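# Swing a cabinet door fully open with a mobile arm

## Task

Pull or push the cabinet door open until it reaches its end stop and leave it there; the robot must neither topple nor finish leaning.

## Robot and tools

Robot: TidyBot++, a wheeled base 0.54 m long, 0.50 m wide, 0.38 m high, with a single seven-joint arm ending in a five-finger right hand. The shoulder sits 0.12 m ahead of the base centre at 0.68 m height. Segments: upper arm 0.42 m, forearm 0.31 m, hand 0.32 m from wrist to the hand point. At the start the arm is folded, hand pointing down, reaching up to 0.15 m beyond the base front. Cameras: base_camera (644x364, fixed on the base, looking forward and down) and wrist_camera (504x504, beside the little finger, aimed at the hand point).

Frames: the base frame has its origin on the floor below the base centre, x forward, y left, z up, in metres. hand_pose and every target use it. The odometry frame is the base frame as it stood when the scene began; base_odometry reports x, y and heading (rad, left positive, -3.142 to 3.142) there, counted from wheel turns, so slip shows as travel. base_tilt gives forward and right lean in degrees.

Tool move: one action per call. Keys: base, joints, target, speeds, min_time_s, plus cameras and blocking. base is one object holding any of translate_m (metres, forward +, -2 to 2), strafe_m (metres, left +, -2 to 2), rotate_rad (radians, counter-clockwise +, -6.3 to 6.3); all are offsets relative to where the base is when the command begins. joints is one object of absolute targets by name: joint_1_rad to joint_7_rad in radians, and hand_little, hand_ring, hand_middle, hand_index, hand_thumb_turn, hand_thumb_bend (each -1 closed to +1 open), hand_force_limit (-1 to 1, about 0 to 10 N fingertip force, 15 N for thumb motors) and hand_speed (-0.96 to 1). Ranges: joint_2_rad -2.249 to 2.249, joint_4_rad -2.579 to 2.579, joint_6_rad -2.099 to 2.099; joints 1, 3, 5, 7 accept any angle and take the short way round. joint_1_rad positive turns the arm clockwise from above, opposite to rotate_rad. target is one list of seven numbers [x, y, z, qw, qx, qy, qz]: an absolute hand pose in the base frame, metres then unit quaternion. With target, joints may hold only the hand keys. speeds caps this action's base speed: translate_m and strafe_m 0.05 to 0.5 m/s (give one only when driving both), rotate_rad 0.1 to 1.57 rad/s. min_time_s (0.1 to 8 s) stretches arm motions. cameras: list of base_camera, wrist_camera or all; [] gives none. blocking true (default) returns once everything rests; false returns within about half a second while motion continues. Unknown keys make the call invalid; out-of-range numbers get it refused, and a refusal or an unrequested stop cancels the remaining move, wait and finished_scene calls of that reply.

Other tools: wait(seconds 0 to 10, cameras) lets time pass and reports state, returning early when running motions settle. stop(cameras) brakes every running motion; braked parts report stopped. zoom_image(camera, region [x0, y0, x1, y1] in pixels, top-left origin, at most 504 each way) enlarges part of the latest image. show_instructions shows the reference pages. finished_scene(scene, the current scene number) ends the scene irrevocably; the door must stay open without help.

Result lines: move reads done or the worst status. base_status, joint_status, hand_status: done, moving, off_target (resting short, possibly still pushing), stopped, not_followed (a check withheld targets, with joint command not followed or pose unreachable and a cause), contact_stop, time_out (base after 14 s, or an unreachable pose after about 10 s), torque_fault, limit_stop_at_motor_heat. hand_target is where the joints' targets would place the hand; to hold still, resend it. After a target the hand usually lands within 4 cm and 10 degrees; correct by adding the error to the last target. joint_positions lists angles and hand settings; hand_stopped_by gives six words for little, ring, middle, index, thumb_bend, thumb_turn (moving, target, force, stalled, fault); the *_load_n lines give fingertip loads in N, positive when pushed open. motor_effort gives percent of maximum torque with the action's peak in brackets. on_its_own lists uncommanded behaviour. ARM HIT, MOTOR HOT and OVER-TEMPERATURE FAULT flag trouble.

Hand use: fingers move only when their target changes by 0.002 or more, stop at the target or when load reaches hand_force_limit, then lock. With the thumb open, four curled fingers can hook a bar 0.005 to 0.03 m thick with 0.02 m clearance behind it; at hand_force_limit 1 the hook outlasts the hardest straight pull. The default speed is slow (-0.8); -0.94 or lower gives gentle grips.

Cautions: the arm does not avoid obstacles and keeps pushing if blocked; the base also pushes when blocked and can report done while short. Pulling on a raised hand, reaching far from the folded posture, or driving while the arm is caught above about 0.6 m can tip the robot; withdraw the arm or back off to right a lean. Hard hits can trip a torque fault (arm frozen about 10 s). Long stretched or straining poses overheat motors. Avoid slamming the door, hitting fixed furniture hard, dropping things, or overloading the fingers. Use camera images to check where the hand really is, since hand_pose can be off by a centimetre or two.

Each tool is called after "Emit:" in YAML: its name, and indented under it one key for each argument.

Reference images:

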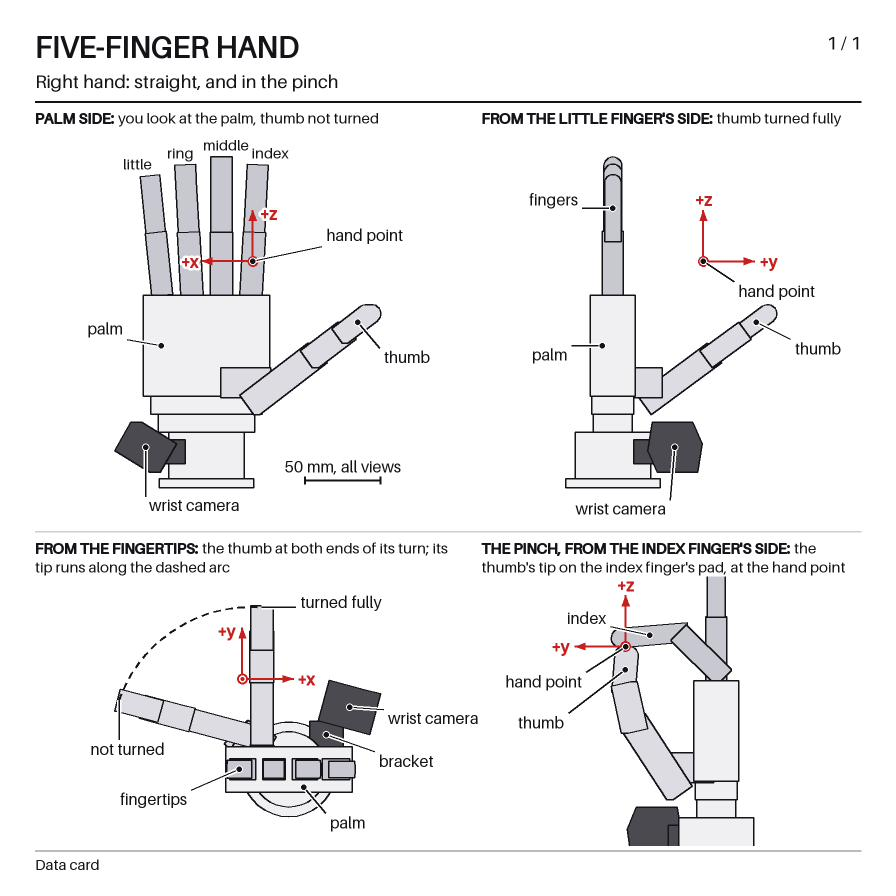

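## Session

Emit:
move:
  cameras: ["all"]

Scene clock: 0.00 s.
base_odometry: x=+0.000 y=+0.000 heading=+0.000
base_tilt: forward=+0.1 right=-0.9
base_status: not commanded
joint_positions: joint_1_rad=-0.019 joint_2_rad=-0.393 joint_3_rad=+3.191 joint_4_rad=-2.526 joint_5_rad=-0.017 joint_6_rad=-0.918 joint_7_rad=+1.537 hand_little=+1.000 hand_ring=+1.000 hand_middle=+1.000 hand_index=+1.000 hand_thumb_turn=+1.000 hand_thumb_bend=+1.000 hand_force_limit=+0.000 hand_speed=-0.800
joint_status: not commanded
hand_stopped_by: target,target,target,target,target,target
little_load_n: 0.0
ring_load_n: 0.0
middle_load_n: 0.0
index_load_n: 0.0
thumb_bend_load_n: 0.0
thumb_turn_load_n: 0.0
motor_effort: joint_1_rad=+1 joint_2_rad=-1 joint_3_rad=+1 joint_4_rad=+12 joint_5_rad=+1 joint_6_rad=+2 joint_7_rad=+0
hand_pose: x=+0.2884 y=+0.0617 z=+0.5874 quat_wxyz=(+0.045, +0.035, +0.998, +0.016) (m; base frame)
hand_target: x=+0.2882 y=+0.0618 z=+0.5872 quat_wxyz=(+0.045, +0.035, +0.998, +0.016) (m; base frame)
hand_status: not commanded
pictures: base_camera, wrist_camera

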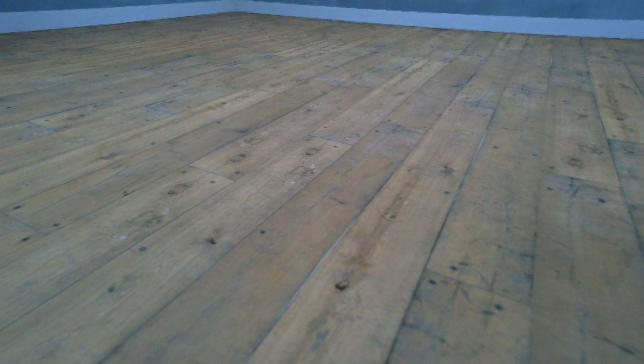

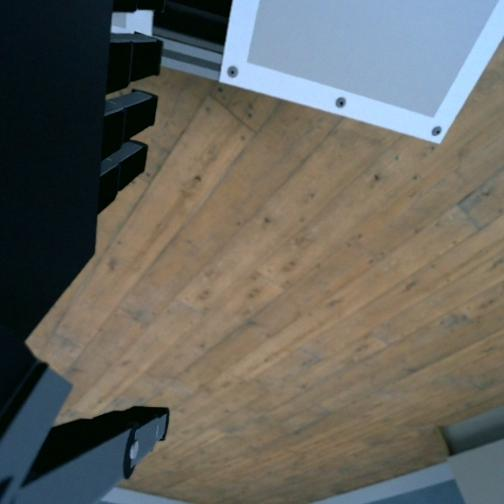

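Emit:
move:
  joints: {"joint_1_rad":0,"joint_2_rad":-1.2,"joint_3_rad":3.142,"joint_4_rad":-2.03,"joint_5_rad":0,"joint_6_rad":-0.203,"joint_7_rad":-1.832}
  cameras: ["all"]

Emit:
move:
  base: {"rotate_rad":1.0}
  cameras: ["all"]

Emit:
move:
  base: {"rotate_rad":-2.0}
  cameras: ["all"]

Scene clock: 9.17 s.
move: done
base_odometry: x=+0.000 y=+0.000 heading=+0.000
base_tilt: forward=+0.1 right=-0.9
base_status: not commanded
joint_positions: joint_1_rad=-0.015 joint_2_rad=-1.183 joint_3_rad=+3.169 joint_4_rad=-2.059 joint_5_rad=-0.017 joint_6_rad=-0.248 joint_7_rad=+4.384 hand_little=+1.000 hand_ring=+1.000 hand_middle=+1.000 hand_index=+1.000 hand_thumb_turn=+1.000 hand_thumb_bend=+1.000 hand_force_limit=+0.000 hand_speed=-0.800
joint_status: all done
hand_stopped_by: target,target,target,target,target,target
little_load_n: 0.0
ring_load_n: 0.0
middle_load_n: 0.0
index_load_n: 0.0
thumb_bend_load_n: 0.0
thumb_turn_load_n: 0.0
motor_effort: joint_1_rad=+0(3) joint_2_rad=+13(15) joint_3_rad=+1(2) joint_4_rad=+14(18) joint_5_rad=+1(2) joint_6_rad=+7(9) joint_7_rad=+0(1)
hand_pose: x=+0.2834 y=-0.0546 z=+1.1359 quat_wxyz=(+0.154, -0.524, +0.099, -0.832) (m; base frame)
hand_target: x=+0.2586 y=-0.0490 z=+1.1725 quat_wxyz=(+0.113, -0.490, +0.065, -0.862) (m; base frame)
hand_status: not commanded
pictures: base_camera, wrist_camera
camera_calibration:
wrist_camera: T_world_to_cam=[[0.0155975, -0.999281, -0.0345696, -0.0235655], [-0.126078, 0.0323323, -0.991493, 1.16011], [0.991898, 0.0198233, -0.125483, -0.0190839], [0, 0, 0, 1]] pos_world=[0.165561, -0.0606794, 1.14704]

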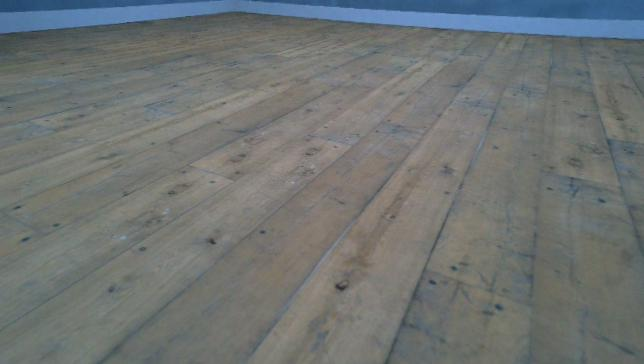

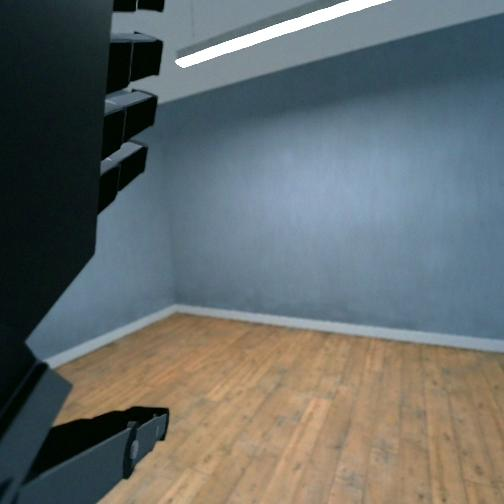

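Scene clock: 11.10 s.
move: done
base_odometry: x=+0.000 y=+0.000 heading=+0.999
base_tilt: forward=+0.1 right=-0.9
base_status: done
joint_positions: joint_1_rad=-0.011 joint_2_rad=-1.183 joint_3_rad=+3.167 joint_4_rad=-2.059 joint_5_rad=-0.017 joint_6_rad=-0.248 joint_7_rad=+4.387 hand_little=+1.000 hand_ring=+1.000 hand_middle=+1.000 hand_index=+1.000 hand_thumb_turn=+1.000 hand_thumb_bend=+1.000 hand_force_limit=+0.000 hand_speed=-0.800
joint_status: not commanded
hand_stopped_by: target,target,target,target,target,target
little_load_n: 0.0
ring_load_n: 0.0
middle_load_n: 0.0
index_load_n: 0.0
thumb_bend_load_n: 0.0
thumb_turn_load_n: 0.0
motor_effort: joint_1_rad=+1(2) joint_2_rad=+13(14) joint_3_rad=+1(2) joint_4_rad=+14(15) joint_5_rad=+1(1) joint_6_rad=+8(8) joint_7_rad=+1(1)
hand_pose: x=+0.2831 y=-0.0544 z=+1.1362 quat_wxyz=(+0.152, -0.524, +0.099, -0.832) (m; base frame)
hand_target: x=+0.2586 y=-0.0490 z=+1.1725 quat_wxyz=(+0.113, -0.490, +0.065, -0.862) (m; base frame)
hand_status: not commanded
pictures: base_camera, wrist_camera
camera_calibration:
wrist_camera: T_world_to_cam=[[0.0113483, -0.999466, -0.0306268, -0.0266707], [-0.125646, 0.0289607, -0.991652, 1.16016], [0.99201, 0.0151017, -0.125251, -0.0193462], [0, 0, 0, 1]] pos_world=[0.165264, -0.0599633, 1.14723]

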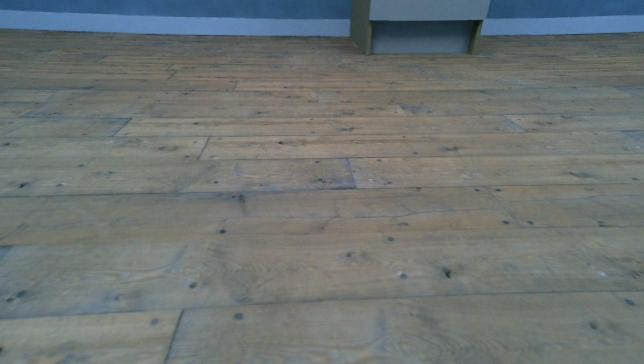

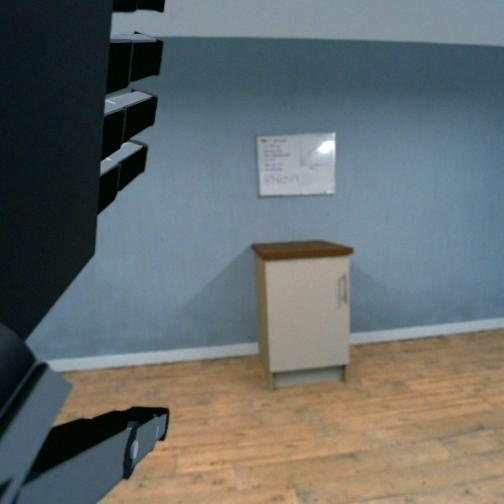

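Scene clock: 13.77 s.
move: done
base_odometry: x=+0.000 y=+0.000 heading=-1.000
base_tilt: forward=+0.1 right=-0.9
base_status: done
joint_positions: joint_1_rad=-0.009 joint_2_rad=-1.183 joint_3_rad=+3.167 joint_4_rad=-2.059 joint_5_rad=-0.017 joint_6_rad=-0.248 joint_7_rad=+4.387 hand_little=+1.000 hand_ring=+1.000 hand_middle=+1.000 hand_index=+1.000 hand_thumb_turn=+1.000 hand_thumb_bend=+1.000 hand_force_limit=+0.000 hand_speed=-0.800
joint_status: not commanded
hand_stopped_by: target,target,target,target,target,target
little_load_n: 0.0
ring_load_n: 0.0
middle_load_n: 0.0
index_load_n: 0.0
thumb_bend_load_n: 0.0
thumb_turn_load_n: 0.0
motor_effort: joint_1_rad=+1(2) joint_2_rad=+13(14) joint_3_rad=+1(2) joint_4_rad=+15(15) joint_5_rad=+0(1) joint_6_rad=+8(8) joint_7_rad=+0(1)
hand_pose: x=+0.2831 y=-0.0543 z=+1.1362 quat_wxyz=(+0.151, -0.524, +0.099, -0.833) (m; base frame)
hand_target: x=+0.2586 y=-0.0490 z=+1.1725 quat_wxyz=(+0.113, -0.490, +0.065, -0.862) (m; base frame)
hand_status: not commanded
pictures: base_camera, wrist_camera
camera_calibration:
wrist_camera: T_world_to_cam=[[0.0101423, -0.999505, -0.0297766, -0.0271415], [-0.125595, 0.028269, -0.991679, 1.16022], [0.99203, 0.0137977, -0.125246, -0.0193263], [0, 0, 0, 1]] pos_world=[0.165165, -0.0596595, 1.14733]

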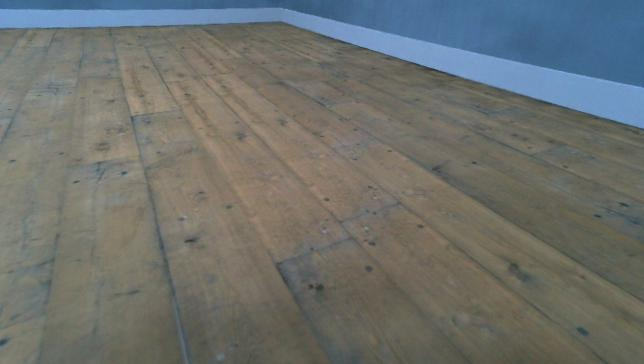

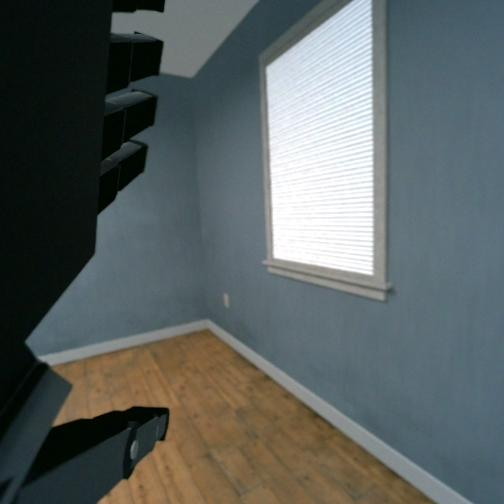

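Emit:
move:
  base: {"rotate_rad":2.0}
  cameras: ["wrist_camera"]

Emit:
move:
  base: {"translate_m":1.0,"strafe_m":-0.42}
  cameras: ["all"]

Scene clock: 28.83 s.
move: done
base_odometry: x=+0.000 y=+0.000 heading=+0.999
base_tilt: forward=+0.1 right=-0.9
base_status: done
joint_positions: joint_1_rad=-0.007 joint_2_rad=-1.183 joint_3_rad=+3.166 joint_4_rad=-2.059 joint_5_rad=-0.017 joint_6_rad=-0.248 joint_7_rad=+4.387 hand_little=+1.000 hand_ring=+1.000 hand_middle=+1.000 hand_index=+1.000 hand_thumb_turn=+1.000 hand_thumb_bend=+1.000 hand_force_limit=+0.000 hand_speed=-0.800
joint_status: not commanded
hand_stopped_by: target,target,target,target,target,target
little_load_n: 0.0
ring_load_n: 0.0
middle_load_n: 0.0
index_load_n: 0.0
thumb_bend_load_n: 0.0
thumb_turn_load_n: 0.0
motor_effort: joint_1_rad=+1(2) joint_2_rad=+13(14) joint_3_rad=+1(2) joint_4_rad=+14(15) joint_5_rad=+1(1) joint_6_rad=+8(8) joint_7_rad=+0(1)
hand_pose: x=+0.2830 y=-0.0544 z=+1.1363 quat_wxyz=(+0.150, -0.524, +0.099, -0.833) (m; base frame)
hand_target: x=+0.2586 y=-0.0490 z=+1.1725 quat_wxyz=(+0.113, -0.490, +0.065, -0.862) (m; base frame)
hand_status: not commanded
pictures: wrist_camera
camera_calibration:
wrist_camera: T_world_to_cam=[[0.00799356, -0.999541, -0.0292161, -0.0273261], [-0.125516, 0.0279831, -0.991697, 1.16018], [0.992059, 0.0115943, -0.125235, -0.0192803], [0, 0, 0, 1]] pos_world=[0.164967, -0.0595553, 1.14733]

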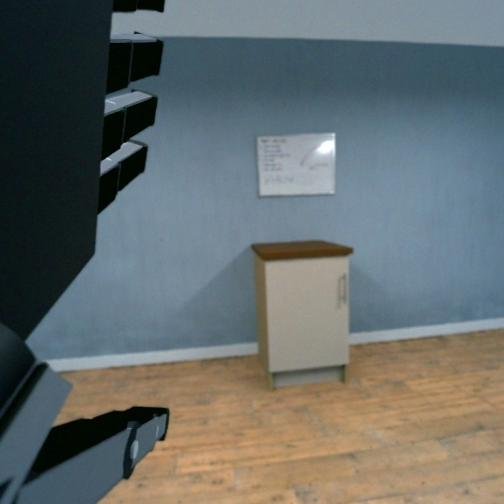

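Scene clock: 31.93 s.
move: done
base_odometry: x=+0.895 y=+0.614 heading=+0.999
base_tilt: forward=+0.1 right=-0.9
base_status: done
joint_positions: joint_1_rad=-0.007 joint_2_rad=-1.184 joint_3_rad=+3.165 joint_4_rad=-2.059 joint_5_rad=-0.017 joint_6_rad=-0.245 joint_7_rad=+4.387 hand_little=+1.000 hand_ring=+1.000 hand_middle=+1.000 hand_index=+1.000 hand_thumb_turn=+1.000 hand_thumb_bend=+1.000 hand_force_limit=+0.000 hand_speed=-0.800
joint_status: not commanded
hand_stopped_by: target,target,target,target,target,target
little_load_n: 0.5
ring_load_n: 0.0
middle_load_n: 0.0
index_load_n: 0.0
thumb_bend_load_n: 0.0
thumb_turn_load_n: 0.0
motor_effort: joint_1_rad=+0(2) joint_2_rad=+13(15) joint_3_rad=+1(2) joint_4_rad=+15(15) joint_5_rad=+0(1) joint_6_rad=+7(9) joint_7_rad=+0(1)
hand_pose: x=+0.2818 y=-0.0537 z=+1.1378 quat_wxyz=(+0.150, -0.522, +0.098, -0.834) (m; base frame)
hand_target: x=+0.2586 y=-0.0490 z=+1.1725 quat_wxyz=(+0.113, -0.490, +0.065, -0.862) (m; base frame)
hand_status: not commanded
pictures: base_camera, wrist_camera
camera_calibration:
wrist_camera: T_world_to_cam=[[0.008508, -0.999577, -0.0278054, -0.0282907], [-0.120204, 0.0265825, -0.992393, 1.16084], [0.992713, 0.0117856, -0.119927, -0.0241501], [0, 0, 0, 1]] pos_world=[0.163752, -0.0588521, 1.14832]

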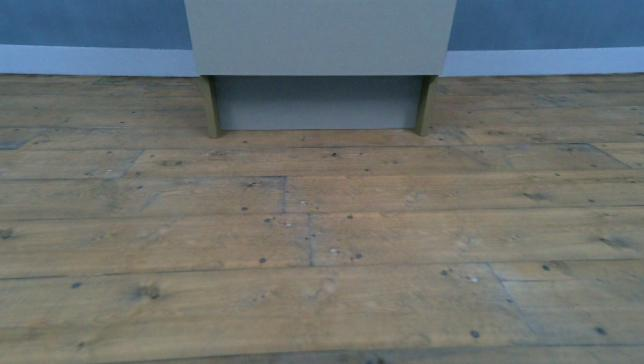

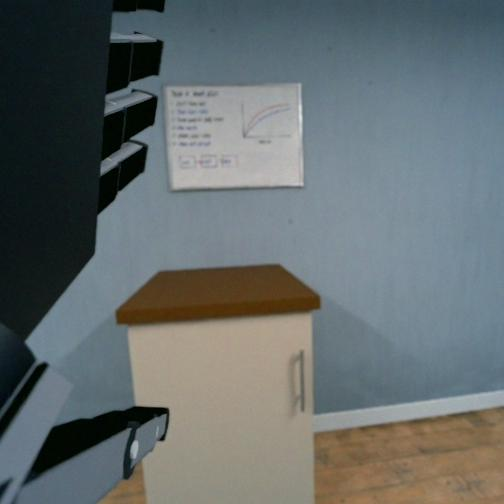

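Emit:
zoom_image:
  camera: "wrist_camera"
  region: [240, 330, 340, 430]

Scaled by 5.040 from the camera's 504x504 image, which has a finer 720x720 frame.

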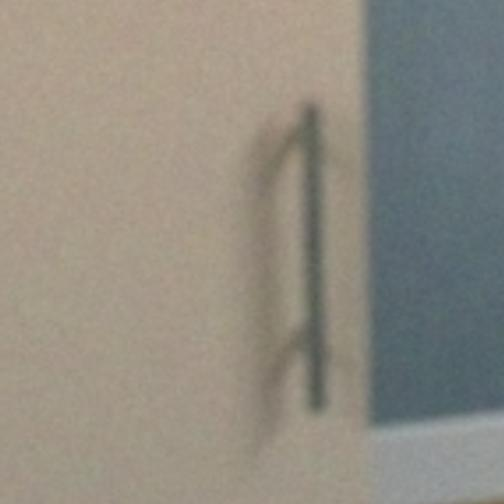

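Emit:
move:
  base: {"translate_m":0.2,"strafe_m":-0.2}
  target: [0.55,-0.08,0.73,0.7071,0,0.7071,0]
  min_time_s: 4
  cameras: ["all"]

Scene clock: 80.07 s.
move: off_target
base_odometry: x=+1.171 y=+0.674 heading=+1.000
base_tilt: forward=+0.1 right=-0.9
base_status: done
joint_positions: joint_1_rad=-1.437 joint_2_rad=-1.364 joint_3_rad=+4.838 joint_4_rad=-2.558 joint_5_rad=+0.165 joint_6_rad=+1.044 joint_7_rad=+2.956 hand_little=+1.000 hand_ring=+1.000 hand_middle=+1.000 hand_index=+1.000 hand_thumb_turn=+1.000 hand_thumb_bend=+1.000 hand_force_limit=+0.000 hand_speed=-0.800
joint_status: not commanded
hand_stopped_by: target,target,target,target,target,target
little_load_n: 0.0
ring_load_n: -0.5
middle_load_n: 0.0
index_load_n: 0.0
thumb_bend_load_n: 0.0
thumb_turn_load_n: -0.5
motor_effort: joint_1_rad=+1(3) joint_2_rad=+18(19) joint_3_rad=-10(11) joint_4_rad=+1(16) joint_5_rad=+6(7) joint_6_rad=+2(8) joint_7_rad=+0(1)
hand_pose: x=+0.6092 y=-0.1753 z=+0.7386 quat_wxyz=(+0.709, +0.024, +0.697, -0.104) (m; base frame)
hand_target: x=+0.6046 y=-0.1754 z=+0.7352 quat_wxyz=(+0.714, +0.054, +0.693, -0.079) (m; base frame)
hand_status: off_target (0.113 m and 12.3 deg from the pose sent, 0.489 m and 159.8 deg at the start; a joint's target at an end of its range on 115 of 115 steps)
pictures: base_camera, wrist_camera
camera_calibration:
wrist_camera: T_world_to_cam=[[0.175429, 0.886524, -0.428135, 0.360978], [-0.488798, 0.455924, 0.743781, -0.175336], [0.854577, 0.0787909, 0.513314, -0.767484], [0, 0, 0, 1]] pos_world=[0.506844, -0.179604, 0.678919]

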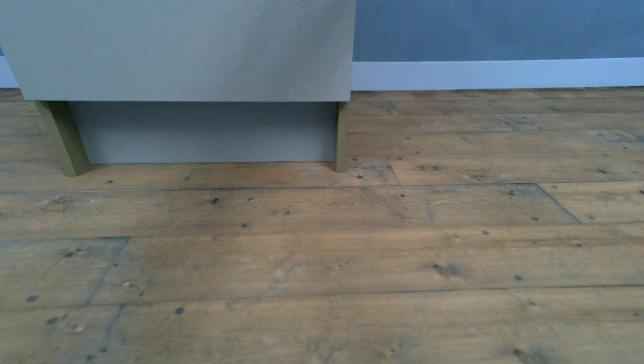

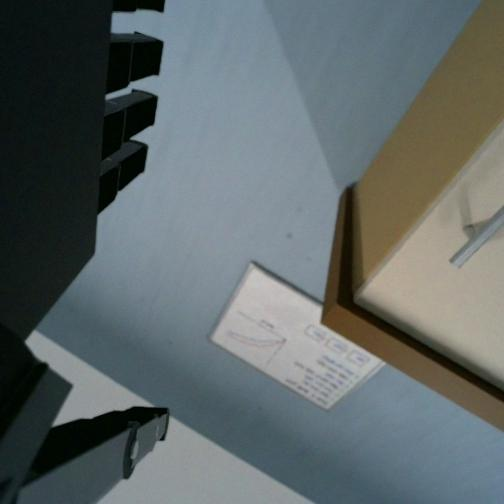

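Emit:
move:
  base: {"translate_m":-0.35}
  cameras: []

Emit:
move:
  joints: {"joint_1_rad":0,"joint_2_rad":-1.2,"joint_3_rad":3.142,"joint_4_rad":-2.03,"joint_5_rad":0,"joint_6_rad":-0.203,"joint_7_rad":1.571}
  cameras: []

Emit:
move:
  joints: {"joint_1_rad":0,"joint_2_rad":0.642,"joint_3_rad":3.142,"joint_4_rad":-2.107,"joint_5_rad":0,"joint_6_rad":1.178,"joint_7_rad":1.571,"hand_little":0,"hand_ring":0,"hand_middle":0,"hand_index":0,"hand_force_limit":0}
  min_time_s: 3
  cameras: ["all"]

Scene clock: 109.87 s.
move: done
base_odometry: x=+0.982 y=+0.379 heading=+1.000
base_tilt: forward=+0.1 right=-0.9
base_status: done
joint_positions: joint_1_rad=-1.441 joint_2_rad=-1.364 joint_3_rad=+4.839 joint_4_rad=-2.563 joint_5_rad=+0.167 joint_6_rad=+1.046 joint_7_rad=+2.956 hand_little=+1.000 hand_ring=+1.000 hand_middle=+1.000 hand_index=+1.000 hand_thumb_turn=+1.000 hand_thumb_bend=+1.000 hand_force_limit=+0.000 hand_speed=-0.800
joint_status: not commanded
hand_stopped_by: target,target,target,target,target,target
little_load_n: 0.0
ring_load_n: 0.0
middle_load_n: 0.0
index_load_n: 0.0
thumb_bend_load_n: 0.0
thumb_turn_load_n: 0.0
motor_effort: joint_1_rad=+1(3) joint_2_rad=+18(18) joint_3_rad=-10(11) joint_4_rad=+2(2) joint_5_rad=+7(7) joint_6_rad=+3(4) joint_7_rad=+0(1)
hand_pose: x=+0.6087 y=-0.1714 z=+0.7382 quat_wxyz=(+0.709, +0.021, +0.697, -0.101) (m; base frame)
hand_target: x=+0.6046 y=-0.1754 z=+0.7352 quat_wxyz=(+0.714, +0.054, +0.693, -0.079) (m; base frame)
hand_status: not commanded
pictures: none
No camera images: "cameras" was empty.

Scene clock: 113.10 s.
move: done
base_odometry: x=+0.982 y=+0.379 heading=+1.000
base_tilt: forward=+0.1 right=-0.9
base_status: not commanded
joint_positions: joint_1_rad=-0.012 joint_2_rad=-1.230 joint_3_rad=+3.165 joint_4_rad=-2.066 joint_5_rad=+0.039 joint_6_rad=-0.152 joint_7_rad=+1.637 hand_little=+1.000 hand_ring=+1.000 hand_middle=+1.000 hand_index=+1.000 hand_thumb_turn=+1.000 hand_thumb_bend=+1.000 hand_force_limit=+0.000 hand_speed=-0.800
joint_status: all done
hand_stopped_by: target,target,target,target,target,target
little_load_n: 0.0
ring_load_n: 0.0
middle_load_n: 0.0
index_load_n: 0.0
thumb_bend_load_n: 0.0
thumb_turn_load_n: 0.0
motor_effort: joint_1_rad=+1(3) joint_2_rad=+14(19) joint_3_rad=+1(12) joint_4_rad=+14(14) joint_5_rad=+1(7) joint_6_rad=+7(8) joint_7_rad=+1(1)
hand_pose: x=+0.2118 y=+0.0507 z=+1.2323 quat_wxyz=(+0.879, -0.013, +0.474, -0.040) (m; base frame)
hand_target: x=+0.2197 y=+0.0613 z=+1.2379 quat_wxyz=(+0.870, +0.000, +0.494, +0.000) (m; base frame)
hand_status: not commanded
pictures: none
No camera images: "cameras" was empty.

Scene clock: 116.70 s.
move: done
base_odometry: x=+0.982 y=+0.379 heading=+1.000
base_tilt: forward=+0.1 right=-0.9
base_status: not commanded
joint_positions: joint_1_rad=-0.012 joint_2_rad=+0.610 joint_3_rad=+3.165 joint_4_rad=-2.078 joint_5_rad=+0.037 joint_6_rad=+1.132 joint_7_rad=+1.635 hand_little=+0.000 hand_ring=+0.000 hand_middle=+0.000 hand_index=+0.000 hand_thumb_turn=+1.000 hand_thumb_bend=+1.000 hand_force_limit=+0.000 hand_speed=-0.800
joint_status: all done
hand_stopped_by: target,target,target,target,target,target
little_load_n: 0.0
ring_load_n: 0.0
middle_load_n: 0.0
index_load_n: 0.0
thumb_bend_load_n: -0.5
thumb_turn_load_n: 0.0
motor_effort: joint_1_rad=+2(2) joint_2_rad=-28(29) joint_3_rad=+0(3) joint_4_rad=+10(17) joint_5_rad=+0(2) joint_6_rad=+8(10) joint_7_rad=+0(1)
hand_pose: x=+0.8180 y=+0.0710 z=+0.7735 quat_wxyz=(+0.712, -0.043, +0.701, -0.024) (m; base frame)
hand_target: x=+0.8133 y=+0.0613 z=+0.7591 quat_wxyz=(+0.707, +0.000, +0.707, +0.000) (m; base frame)
hand_status: not commanded
pictures: base_camera, wrist_camera
camera_calibration:
wrist_camera: T_world_to_cam=[[-0.0163415, 0.910541, -0.413095, 0.264327], [-0.561634, 0.333454, 0.757215, -0.153557], [0.827224, 0.244382, 0.505942, -0.966937], [0, 0, 0, 1]] pos_world=[0.71795, 0.0468254, 0.714682]

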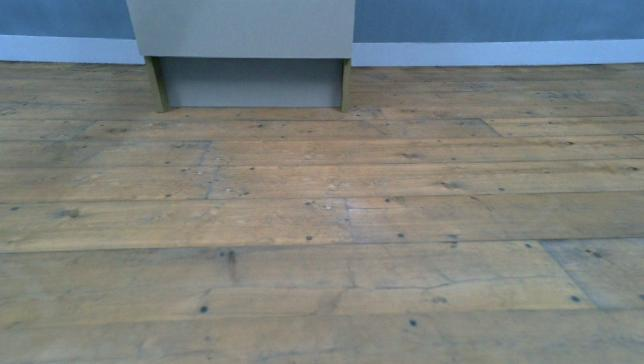

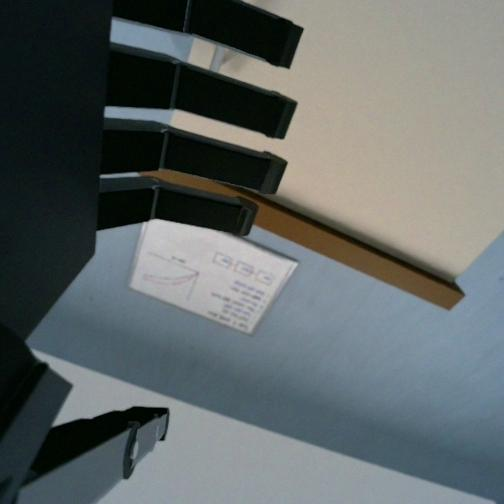

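Emit:
zoom_image:
  camera: "wrist_camera"
  region: [100, 0, 340, 240]

Scaled by 2.100 from the camera's 504x504 image, which has a finer 720x720 frame.

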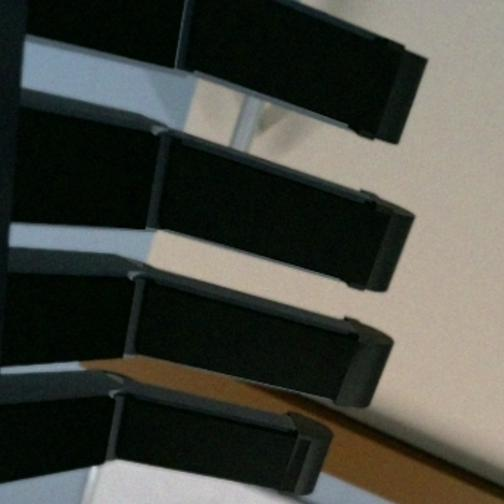

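Emit:
move:
  base: {"translate_m":0.15,"strafe_m":-0.08}
  joints: {"joint_1_rad":0,"joint_2_rad":0.763,"joint_3_rad":3.142,"joint_4_rad":-2.126,"joint_5_rad":0,"joint_6_rad":1.303,"joint_7_rad":1.51}
  cameras: ["all"]

Emit:
zoom_image:
  camera: "wrist_camera"
  region: [100, 0, 340, 240]

Scene clock: 149.50 s.
move: done
base_odometry: x=+1.130 y=+0.462 heading=+1.000
base_tilt: forward=+0.1 right=-0.9
base_status: done
joint_positions: joint_1_rad=-0.004 joint_2_rad=+0.739 joint_3_rad=+3.163 joint_4_rad=-2.102 joint_5_rad=+0.034 joint_6_rad=+1.258 joint_7_rad=+1.575 hand_little=+0.000 hand_ring=+0.000 hand_middle=+0.000 hand_index=+0.000 hand_thumb_turn=+1.000 hand_thumb_bend=+1.000 hand_force_limit=+0.000 hand_speed=-0.800
joint_status: all done
hand_stopped_by: target,target,target,target,target,target
little_load_n: 0.0
ring_load_n: 0.0
middle_load_n: 0.5
index_load_n: 0.0
thumb_bend_load_n: 0.0
thumb_turn_load_n: -0.5
motor_effort: joint_1_rad=+2(3) joint_2_rad=-29(32) joint_3_rad=+0(3) joint_4_rad=+9(11) joint_5_rad=+1(2) joint_6_rad=+8(9) joint_7_rad=+0(1)
hand_pose: x=+0.8168 y=+0.0643 z=+0.7171 quat_wxyz=(+0.702, -0.017, +0.712, -0.003) (m; base frame)
hand_target: x=+0.8109 y=+0.0594 z=+0.7110 quat_wxyz=(+0.701, +0.022, +0.712, +0.021) (m; base frame)
hand_status: not commanded
pictures: base_camera, wrist_camera
camera_calibration:
wrist_camera: T_world_to_cam=[[-0.0208243, 0.935616, -0.352404, 0.205675], [-0.537203, 0.286803, 0.793194, -0.152066], [0.843196, 0.20583, 0.496643, -0.939609], [0, 0, 0, 1]] pos_world=[0.714867, 0.0445801, 0.659749]

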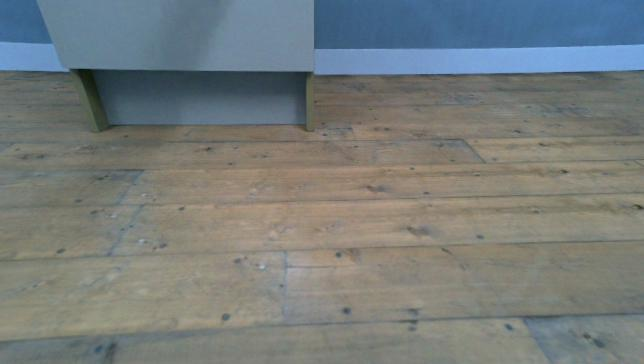

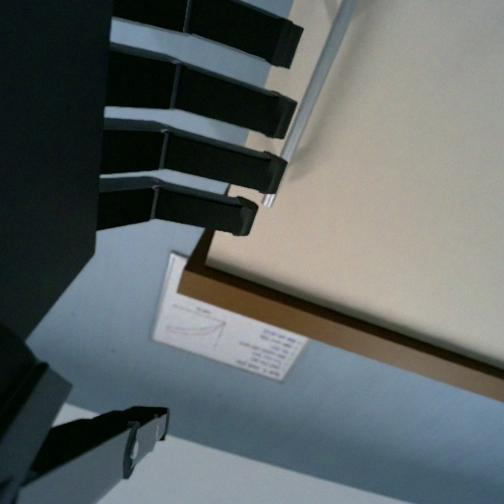

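Scaled by 2.100 from the camera's 504x504 image, which has a finer 720x720 frame.

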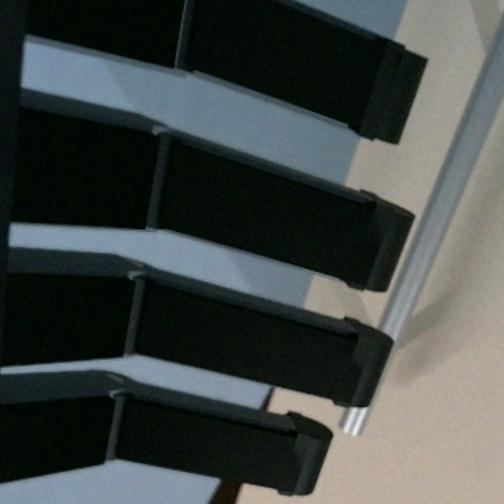

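Emit:
move:
  base: {"translate_m":0.1}
  speeds: {"translate_m":0.1}
  joints: {"hand_little":-1}
  cameras: ["all"]

Emit:
zoom_image:
  camera: "wrist_camera"
  region: [100, 0, 420, 320]

Scene clock: 165.10 s.
move: done
base_odometry: x=+1.185 y=+0.546 heading=+1.000
base_tilt: forward=+0.1 right=-0.9
base_status: done
joint_positions: joint_1_rad=-0.004 joint_2_rad=+0.739 joint_3_rad=+3.163 joint_4_rad=-2.104 joint_5_rad=+0.034 joint_6_rad=+1.259 joint_7_rad=+1.575 hand_little=-1.000 hand_ring=+0.000 hand_middle=+0.000 hand_index=+0.000 hand_thumb_turn=+1.000 hand_thumb_bend=+1.000 hand_force_limit=+0.000 hand_speed=-0.800
joint_status: all done
hand_stopped_by: target,target,target,target,target,target
little_load_n: 0.0
ring_load_n: 0.0
middle_load_n: 0.0
index_load_n: 0.0
thumb_bend_load_n: -0.5
thumb_turn_load_n: 0.0
motor_effort: joint_1_rad=+1(2) joint_2_rad=-29(30) joint_3_rad=+0(1) joint_4_rad=+8(9) joint_5_rad=+0(1) joint_6_rad=+8(9) joint_7_rad=+0(1)
hand_pose: x=+0.8161 y=+0.0643 z=+0.7166 quat_wxyz=(+0.702, -0.017, +0.712, -0.003) (m; base frame)
hand_target: x=+0.8109 y=+0.0594 z=+0.7110 quat_wxyz=(+0.701, +0.022, +0.712, +0.021) (m; base frame)
hand_status: not commanded
pictures: base_camera, wrist_camera
camera_calibration:
wrist_camera: T_world_to_cam=[[-0.0210885, 0.935749, -0.352036, 0.205458], [-0.536566, 0.286515, 0.793729, -0.15292], [0.843595, 0.205629, 0.496049, -0.938702], [0, 0, 0, 1]] pos_world=[0.714165, 0.044581, 0.659348]

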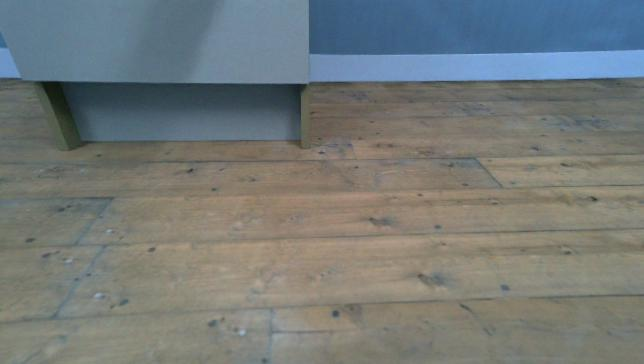

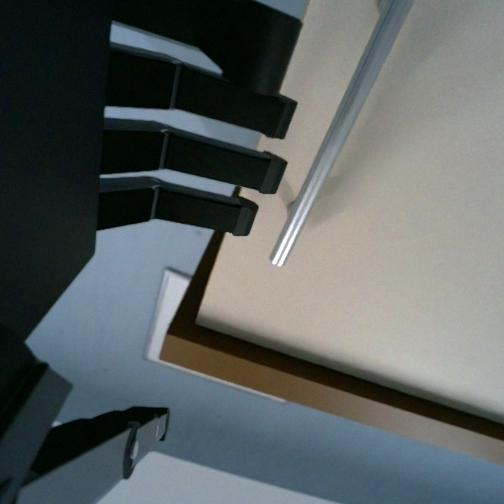

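Scaled by 1.575 from the camera's 504x504 image, which has a finer 720x720 frame.

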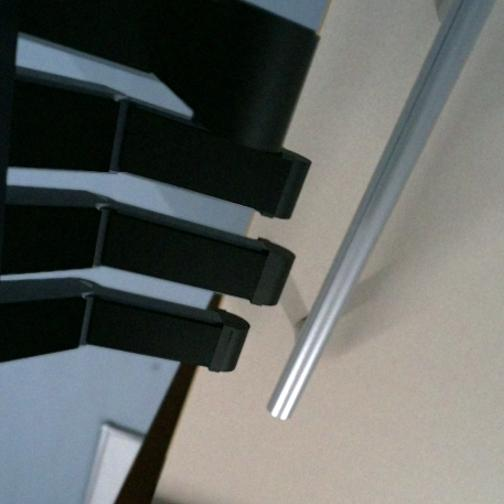

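Emit:
move:
  base: {"translate_m":0.05}
  speeds: {"translate_m":0.05}
  joints: {"joint_1_rad":0,"joint_2_rad":0.835,"joint_3_rad":3.142,"joint_4_rad":-2.127,"joint_5_rad":0,"joint_6_rad":1.389,"joint_7_rad":1.51}
  cameras: ["all"]

Emit:
zoom_image:
  camera: "wrist_camera"
  region: [100, 0, 420, 320]

Scene clock: 187.57 s.
move: done
base_odometry: x=+1.212 y=+0.589 heading=+0.999
base_tilt: forward=+0.1 right=-0.9
base_status: done
joint_positions: joint_1_rad=-0.004 joint_2_rad=+0.805 joint_3_rad=+3.163 joint_4_rad=-2.105 joint_5_rad=+0.034 joint_6_rad=+1.347 joint_7_rad=+1.575 hand_little=-1.000 hand_ring=+0.000 hand_middle=+0.000 hand_index=+0.000 hand_thumb_turn=+1.000 hand_thumb_bend=+1.000 hand_force_limit=+0.000 hand_speed=-0.800
joint_status: all done
hand_stopped_by: target,target,target,target,target,target
little_load_n: 0.0
ring_load_n: 0.0
middle_load_n: 0.0
index_load_n: 0.0
thumb_bend_load_n: 0.0
thumb_turn_load_n: -0.5
motor_effort: joint_1_rad=+0(2) joint_2_rad=-30(31) joint_3_rad=+1(2) joint_4_rad=+7(10) joint_5_rad=+1(1) joint_6_rad=+9(9) joint_7_rad=+0(1)
hand_pose: x=+0.8150 y=+0.0649 z=+0.6984 quat_wxyz=(+0.709, -0.017, +0.705, -0.002) (m; base frame)
hand_target: x=+0.8092 y=+0.0594 z=+0.6886 quat_wxyz=(+0.706, +0.022, +0.708, +0.021) (m; base frame)
hand_status: not commanded
pictures: base_camera, wrist_camera
camera_calibration:
wrist_camera: T_world_to_cam=[[-0.0158997, 0.936261, -0.350944, 0.193451], [-0.553278, 0.284118, 0.783046, -0.118074], [0.832845, 0.20662, 0.513495, -0.932432], [0, 0, 0, 1]] pos_world=[0.714319, 0.045085, 0.639147]

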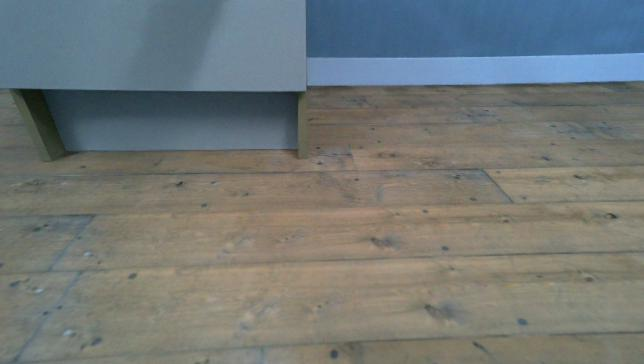

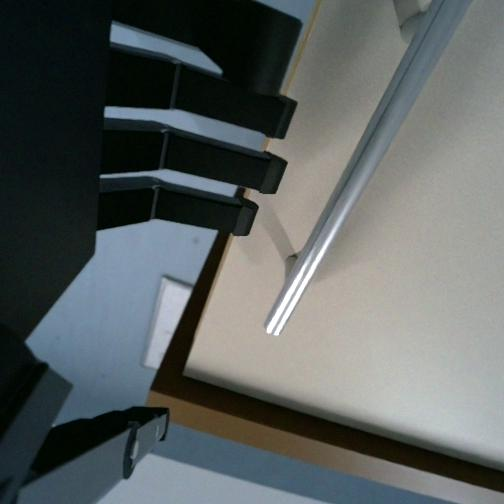

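Scaled by 1.575 from the camera's 504x504 image, which has a finer 720x720 frame.

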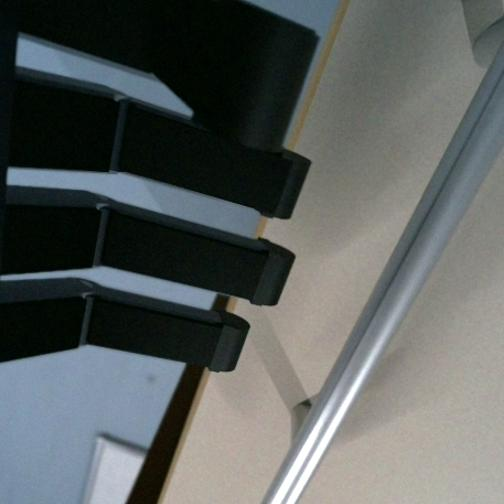

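Emit:
move:
  base: {"translate_m":0.025}
  speeds: {"translate_m":0.05}
  joints: {"joint_1_rad":0,"joint_2_rad":0.865,"joint_3_rad":3.142,"joint_4_rad":-2.127,"joint_5_rad":0,"joint_6_rad":1.419,"joint_7_rad":1.51}
  cameras: ["wrist_camera"]

Emit:
zoom_image:
  camera: "wrist_camera"
  region: [100, 0, 420, 320]

Scene clock: 203.83 s.
move: done
base_odometry: x=+1.226 y=+0.610 heading=+0.999
base_tilt: forward=+0.1 right=-0.9
base_status: done
joint_positions: joint_1_rad=-0.004 joint_2_rad=+0.831 joint_3_rad=+3.163 joint_4_rad=-2.106 joint_5_rad=+0.034 joint_6_rad=+1.379 joint_7_rad=+1.575 hand_little=-1.000 hand_ring=+0.000 hand_middle=+0.000 hand_index=+0.000 hand_thumb_turn=+1.000 hand_thumb_bend=+1.000 hand_force_limit=+0.000 hand_speed=-0.800
joint_status: all done
hand_stopped_by: target,target,target,target,target,target
little_load_n: 0.0
ring_load_n: 0.0
middle_load_n: 0.5
index_load_n: 0.0
thumb_bend_load_n: 0.0
thumb_turn_load_n: 0.0
motor_effort: joint_1_rad=+0(2) joint_2_rad=-30(31) joint_3_rad=+0(2) joint_4_rad=+7(8) joint_5_rad=+0(1) joint_6_rad=+8(9) joint_7_rad=+0(1)
hand_pose: x=+0.8141 y=+0.0651 z=+0.6907 quat_wxyz=(+0.712, -0.017, +0.702, -0.001) (m; base frame)
hand_target: x=+0.8083 y=+0.0594 z=+0.6776 quat_wxyz=(+0.706, +0.022, +0.708, +0.021) (m; base frame)
hand_status: not commanded
pictures: wrist_camera
camera_calibration:
wrist_camera: T_world_to_cam=[[-0.0144581, 0.936466, -0.35046, 0.188961], [-0.558253, 0.283223, 0.779832, -0.106257], [0.829545, 0.20692, 0.51869, -0.928609], [0, 0, 0, 1]] pos_world=[0.713736, 0.0452866, 0.630747]

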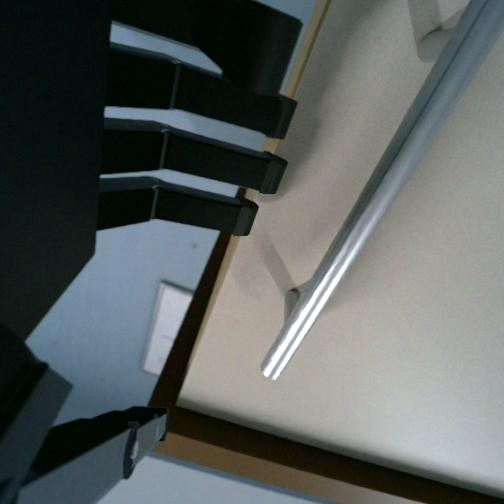

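Scaled by 1.575 from the camera's 504x504 image, which has a finer 720x720 frame.

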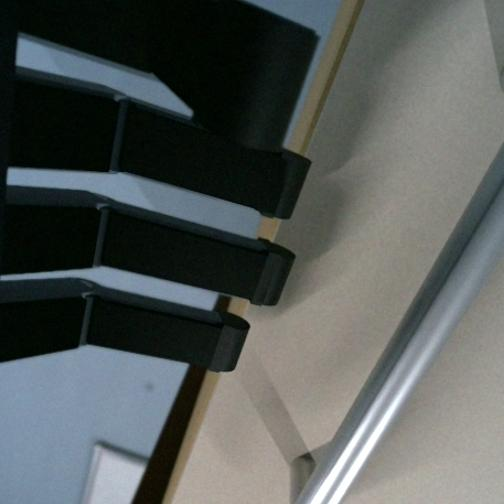

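Emit:
zoom_image:
  camera: "wrist_camera"
  region: [240, 220, 360, 340]

Scaled by 4.200 from the camera's 504x504 image, which has a finer 720x720 frame.

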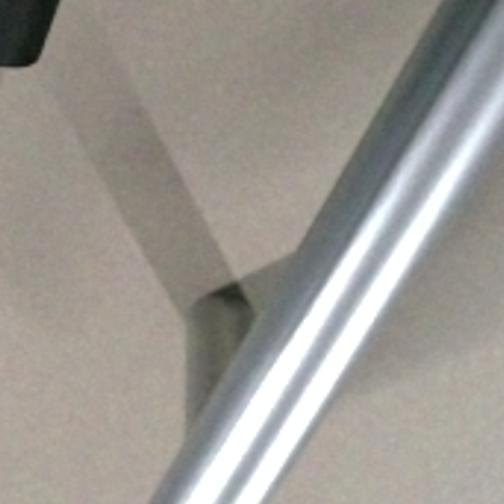

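Emit:
move:
  base: {"strafe_m":0.055}
  speeds: {"strafe_m":0.05}
  cameras: ["wrist_camera"]

Emit:
zoom_image:
  camera: "wrist_camera"
  region: [100, 0, 420, 320]

Scene clock: 227.43 s.
move: done
base_odometry: x=+1.179 y=+0.640 heading=+0.999
base_tilt: forward=+0.1 right=-0.9
base_status: done
joint_positions: joint_1_rad=-0.003 joint_2_rad=+0.831 joint_3_rad=+3.163 joint_4_rad=-2.106 joint_5_rad=+0.034 joint_6_rad=+1.379 joint_7_rad=+1.575 hand_little=-1.000 hand_ring=+0.000 hand_middle=+0.000 hand_index=+0.000 hand_thumb_turn=+1.000 hand_thumb_bend=+1.000 hand_force_limit=+0.000 hand_speed=-0.800
joint_status: not commanded
hand_stopped_by: target,target,target,target,target,target
little_load_n: 0.0
ring_load_n: 0.0
middle_load_n: 0.0
index_load_n: 0.0
thumb_bend_load_n: 0.0
thumb_turn_load_n: 0.0
motor_effort: joint_1_rad=+1(3) joint_2_rad=-30(30) joint_3_rad=+1(2) joint_4_rad=+7(7) joint_5_rad=+0(1) joint_6_rad=+8(9) joint_7_rad=+0(1)
hand_pose: x=+0.8142 y=+0.0648 z=+0.6907 quat_wxyz=(+0.712, -0.017, +0.702, -0.001) (m; base frame)
hand_target: x=+0.8083 y=+0.0594 z=+0.6776 quat_wxyz=(+0.706, +0.022, +0.708, +0.021) (m; base frame)
hand_status: not commanded
pictures: wrist_camera
camera_calibration:
wrist_camera: T_world_to_cam=[[-0.0136608, 0.936732, -0.34978, 0.188138], [-0.557966, 0.283143, 0.780067, -0.106495], [0.829751, 0.205822, 0.518797, -0.928813], [0, 0, 0, 1]] pos_world=[0.713834, 0.0450883, 0.630745]

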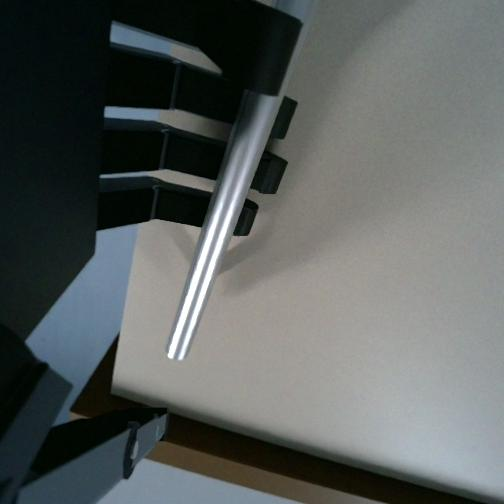

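Scaled by 1.575 from the camera's 504x504 image, which has a finer 720x720 frame.

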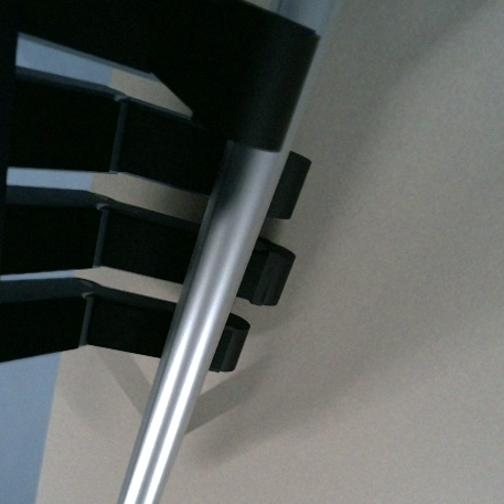

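Emit:
move:
  joints: {"hand_ring":-0.5,"hand_middle":-0.5,"hand_index":-0.5,"hand_speed":-0.94,"hand_force_limit":0}
  cameras: ["wrist_camera"]

Emit:
move:
  base: {"translate_m":-0.05}
  speeds: {"translate_m":0.05}
  cameras: ["all"]

Scene clock: 236.07 s.
move: off_target
base_odometry: x=+1.179 y=+0.640 heading=+0.999
base_tilt: forward=+0.1 right=-0.9
base_status: not commanded
joint_positions: joint_1_rad=-0.003 joint_2_rad=+0.831 joint_3_rad=+3.161 joint_4_rad=-2.106 joint_5_rad=+0.029 joint_6_rad=+1.379 joint_7_rad=+1.574 hand_little=-1.000 hand_ring=-0.473 hand_middle=-0.484 hand_index=-0.484 hand_thumb_turn=+1.000 hand_thumb_bend=+1.000 hand_force_limit=+0.000 hand_speed=-0.940
joint_status: hand_ring off_target (ended at -0.473, target -0.500); the others done
hand_stopped_by: target,force,force,force,target,target
little_load_n: -6.0
ring_load_n: 1.5
middle_load_n: 5.5
index_load_n: 5.5
thumb_bend_load_n: 0.0
thumb_turn_load_n: 0.0
motor_effort: joint_1_rad=+3(4) joint_2_rad=-29(31) joint_3_rad=+1(2) joint_4_rad=+5(7) joint_5_rad=-1(2) joint_6_rad=+8(9) joint_7_rad=-1(1)
hand_pose: x=+0.8144 y=+0.0641 z=+0.6909 quat_wxyz=(+0.712, -0.015, +0.702, -0.001) (m; base frame)
hand_target: x=+0.8083 y=+0.0594 z=+0.6776 quat_wxyz=(+0.706, +0.022, +0.708, +0.021) (m; base frame)
hand_status: not commanded
pictures: wrist_camera
camera_calibration:
wrist_camera: T_world_to_cam=[[-0.0107408, 0.93785, -0.346876, 0.184386], [-0.557087, 0.282461, 0.780941, -0.107609], [0.830384, 0.201628, 0.51943, -0.929564], [0, 0, 0, 1]] pos_world=[0.713928, 0.0448955, 0.630839]

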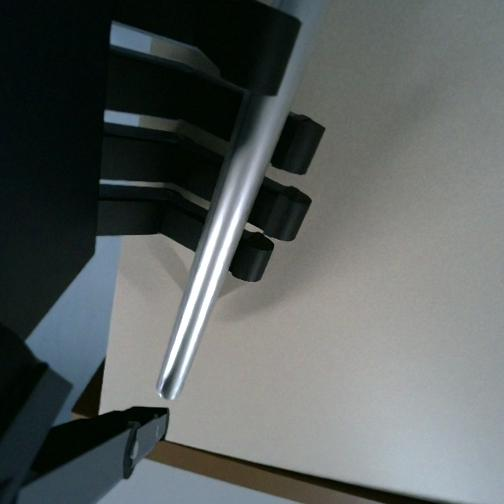

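Scene clock: 237.53 s.
move: done
base_odometry: x=+1.152 y=+0.598 heading=+0.999
base_tilt: forward=+0.1 right=-0.9
base_status: done
joint_positions: joint_1_rad=-0.007 joint_2_rad=+0.832 joint_3_rad=+3.158 joint_4_rad=-2.106 joint_5_rad=+0.020 joint_6_rad=+1.380 joint_7_rad=+1.574 hand_little=-1.000 hand_ring=-0.471 hand_middle=-0.479 hand_index=-0.482 hand_thumb_turn=+1.000 hand_thumb_bend=+1.000 hand_force_limit=+0.000 hand_speed=-0.940
joint_status: not commanded
hand_stopped_by: target,force,force,force,target,target
little_load_n: 0.0
ring_load_n: 26.0
middle_load_n: 35.0
index_load_n: 40.5
thumb_bend_load_n: 0.0
thumb_turn_load_n: 0.0
motor_effort: joint_1_rad=+4(5) joint_2_rad=-30(32) joint_3_rad=+2(3) joint_4_rad=+3(6) joint_5_rad=+3(3) joint_6_rad=+9(10) joint_7_rad=-2(2)
hand_pose: x=+0.8146 y=+0.0652 z=+0.6908 quat_wxyz=(+0.712, -0.012, +0.702, -0.001) (m; base frame)
hand_target: x=+0.8083 y=+0.0594 z=+0.6776 quat_wxyz=(+0.706, +0.022, +0.708, +0.021) (m; base frame)
hand_status: not commanded
pictures: base_camera, wrist_camera
camera_calibration:
wrist_camera: T_world_to_cam=[[-0.00763113, 0.939328, -0.342936, 0.178066], [-0.556292, 0.280992, 0.782038, -0.109063], [0.830952, 0.19674, 0.520396, -0.930781], [0, 0, 0, 1]] pos_world=[0.714122, 0.0465054, 0.630731]

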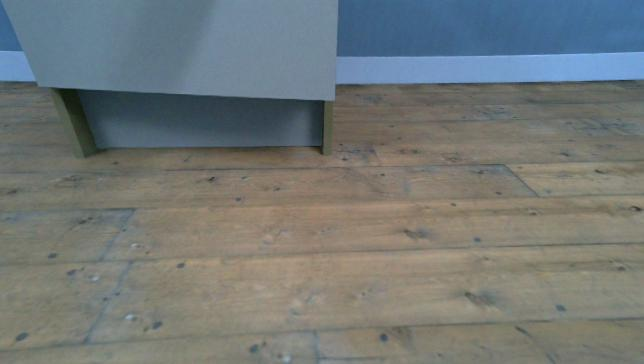

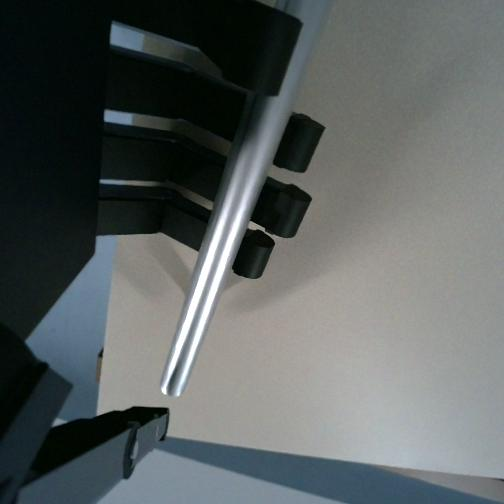

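Emit:
move:
  base: {"translate_m":-0.08,"strafe_m":0.015}
  speeds: {"translate_m":0.05}
  cameras: ["all"]

Scene clock: 244.07 s.
move: done
base_odometry: x=+1.096 y=+0.539 heading=+0.999
base_tilt: forward=+0.1 right=-0.9
base_status: done
joint_positions: joint_1_rad=-0.007 joint_2_rad=+0.833 joint_3_rad=+3.158 joint_4_rad=-2.105 joint_5_rad=+0.007 joint_6_rad=+1.381 joint_7_rad=+1.574 hand_little=-1.000 hand_ring=-0.372 hand_middle=-0.374 hand_index=-0.377 hand_thumb_turn=+1.000 hand_thumb_bend=+1.000 hand_force_limit=+0.000 hand_speed=-0.940
joint_status: not commanded
hand_stopped_by: target,force,force,force,target,target
little_load_n: 0.0
ring_load_n: 29.5
middle_load_n: 35.0
index_load_n: 42.5
thumb_bend_load_n: 0.0
thumb_turn_load_n: 0.0
motor_effort: joint_1_rad=+3(5) joint_2_rad=-30(32) joint_3_rad=+1(3) joint_4_rad=+3(5) joint_5_rad=+5(6) joint_6_rad=+9(12) joint_7_rad=-2(3)
hand_pose: x=+0.8154 y=+0.0612 z=+0.6909 quat_wxyz=(+0.712, -0.007, +0.702, -0.005) (m; base frame)
hand_target: x=+0.8083 y=+0.0594 z=+0.6776 quat_wxyz=(+0.706, +0.022, +0.708, +0.021) (m; base frame)
hand_status: not commanded
pictures: base_camera, wrist_camera
camera_calibration:
wrist_camera: T_world_to_cam=[[0.00447997, 0.940281, -0.340369, 0.170156], [-0.55316, 0.285885, 0.782486, -0.110666], [0.833063, 0.184773, 0.521407, -0.932316], [0, 0, 0, 1]] pos_world=[0.7147, 0.0439108, 0.630626]

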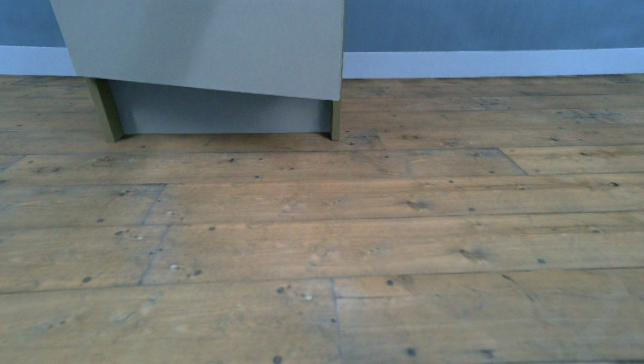

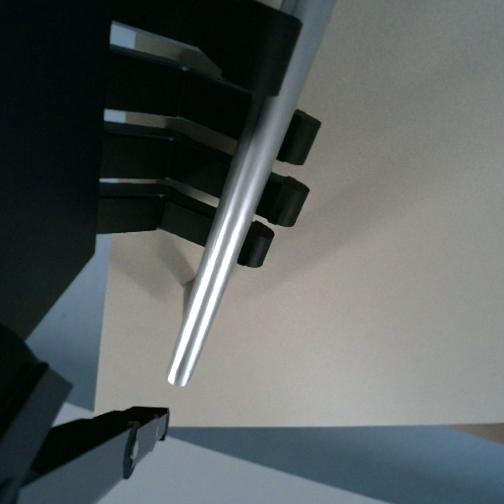

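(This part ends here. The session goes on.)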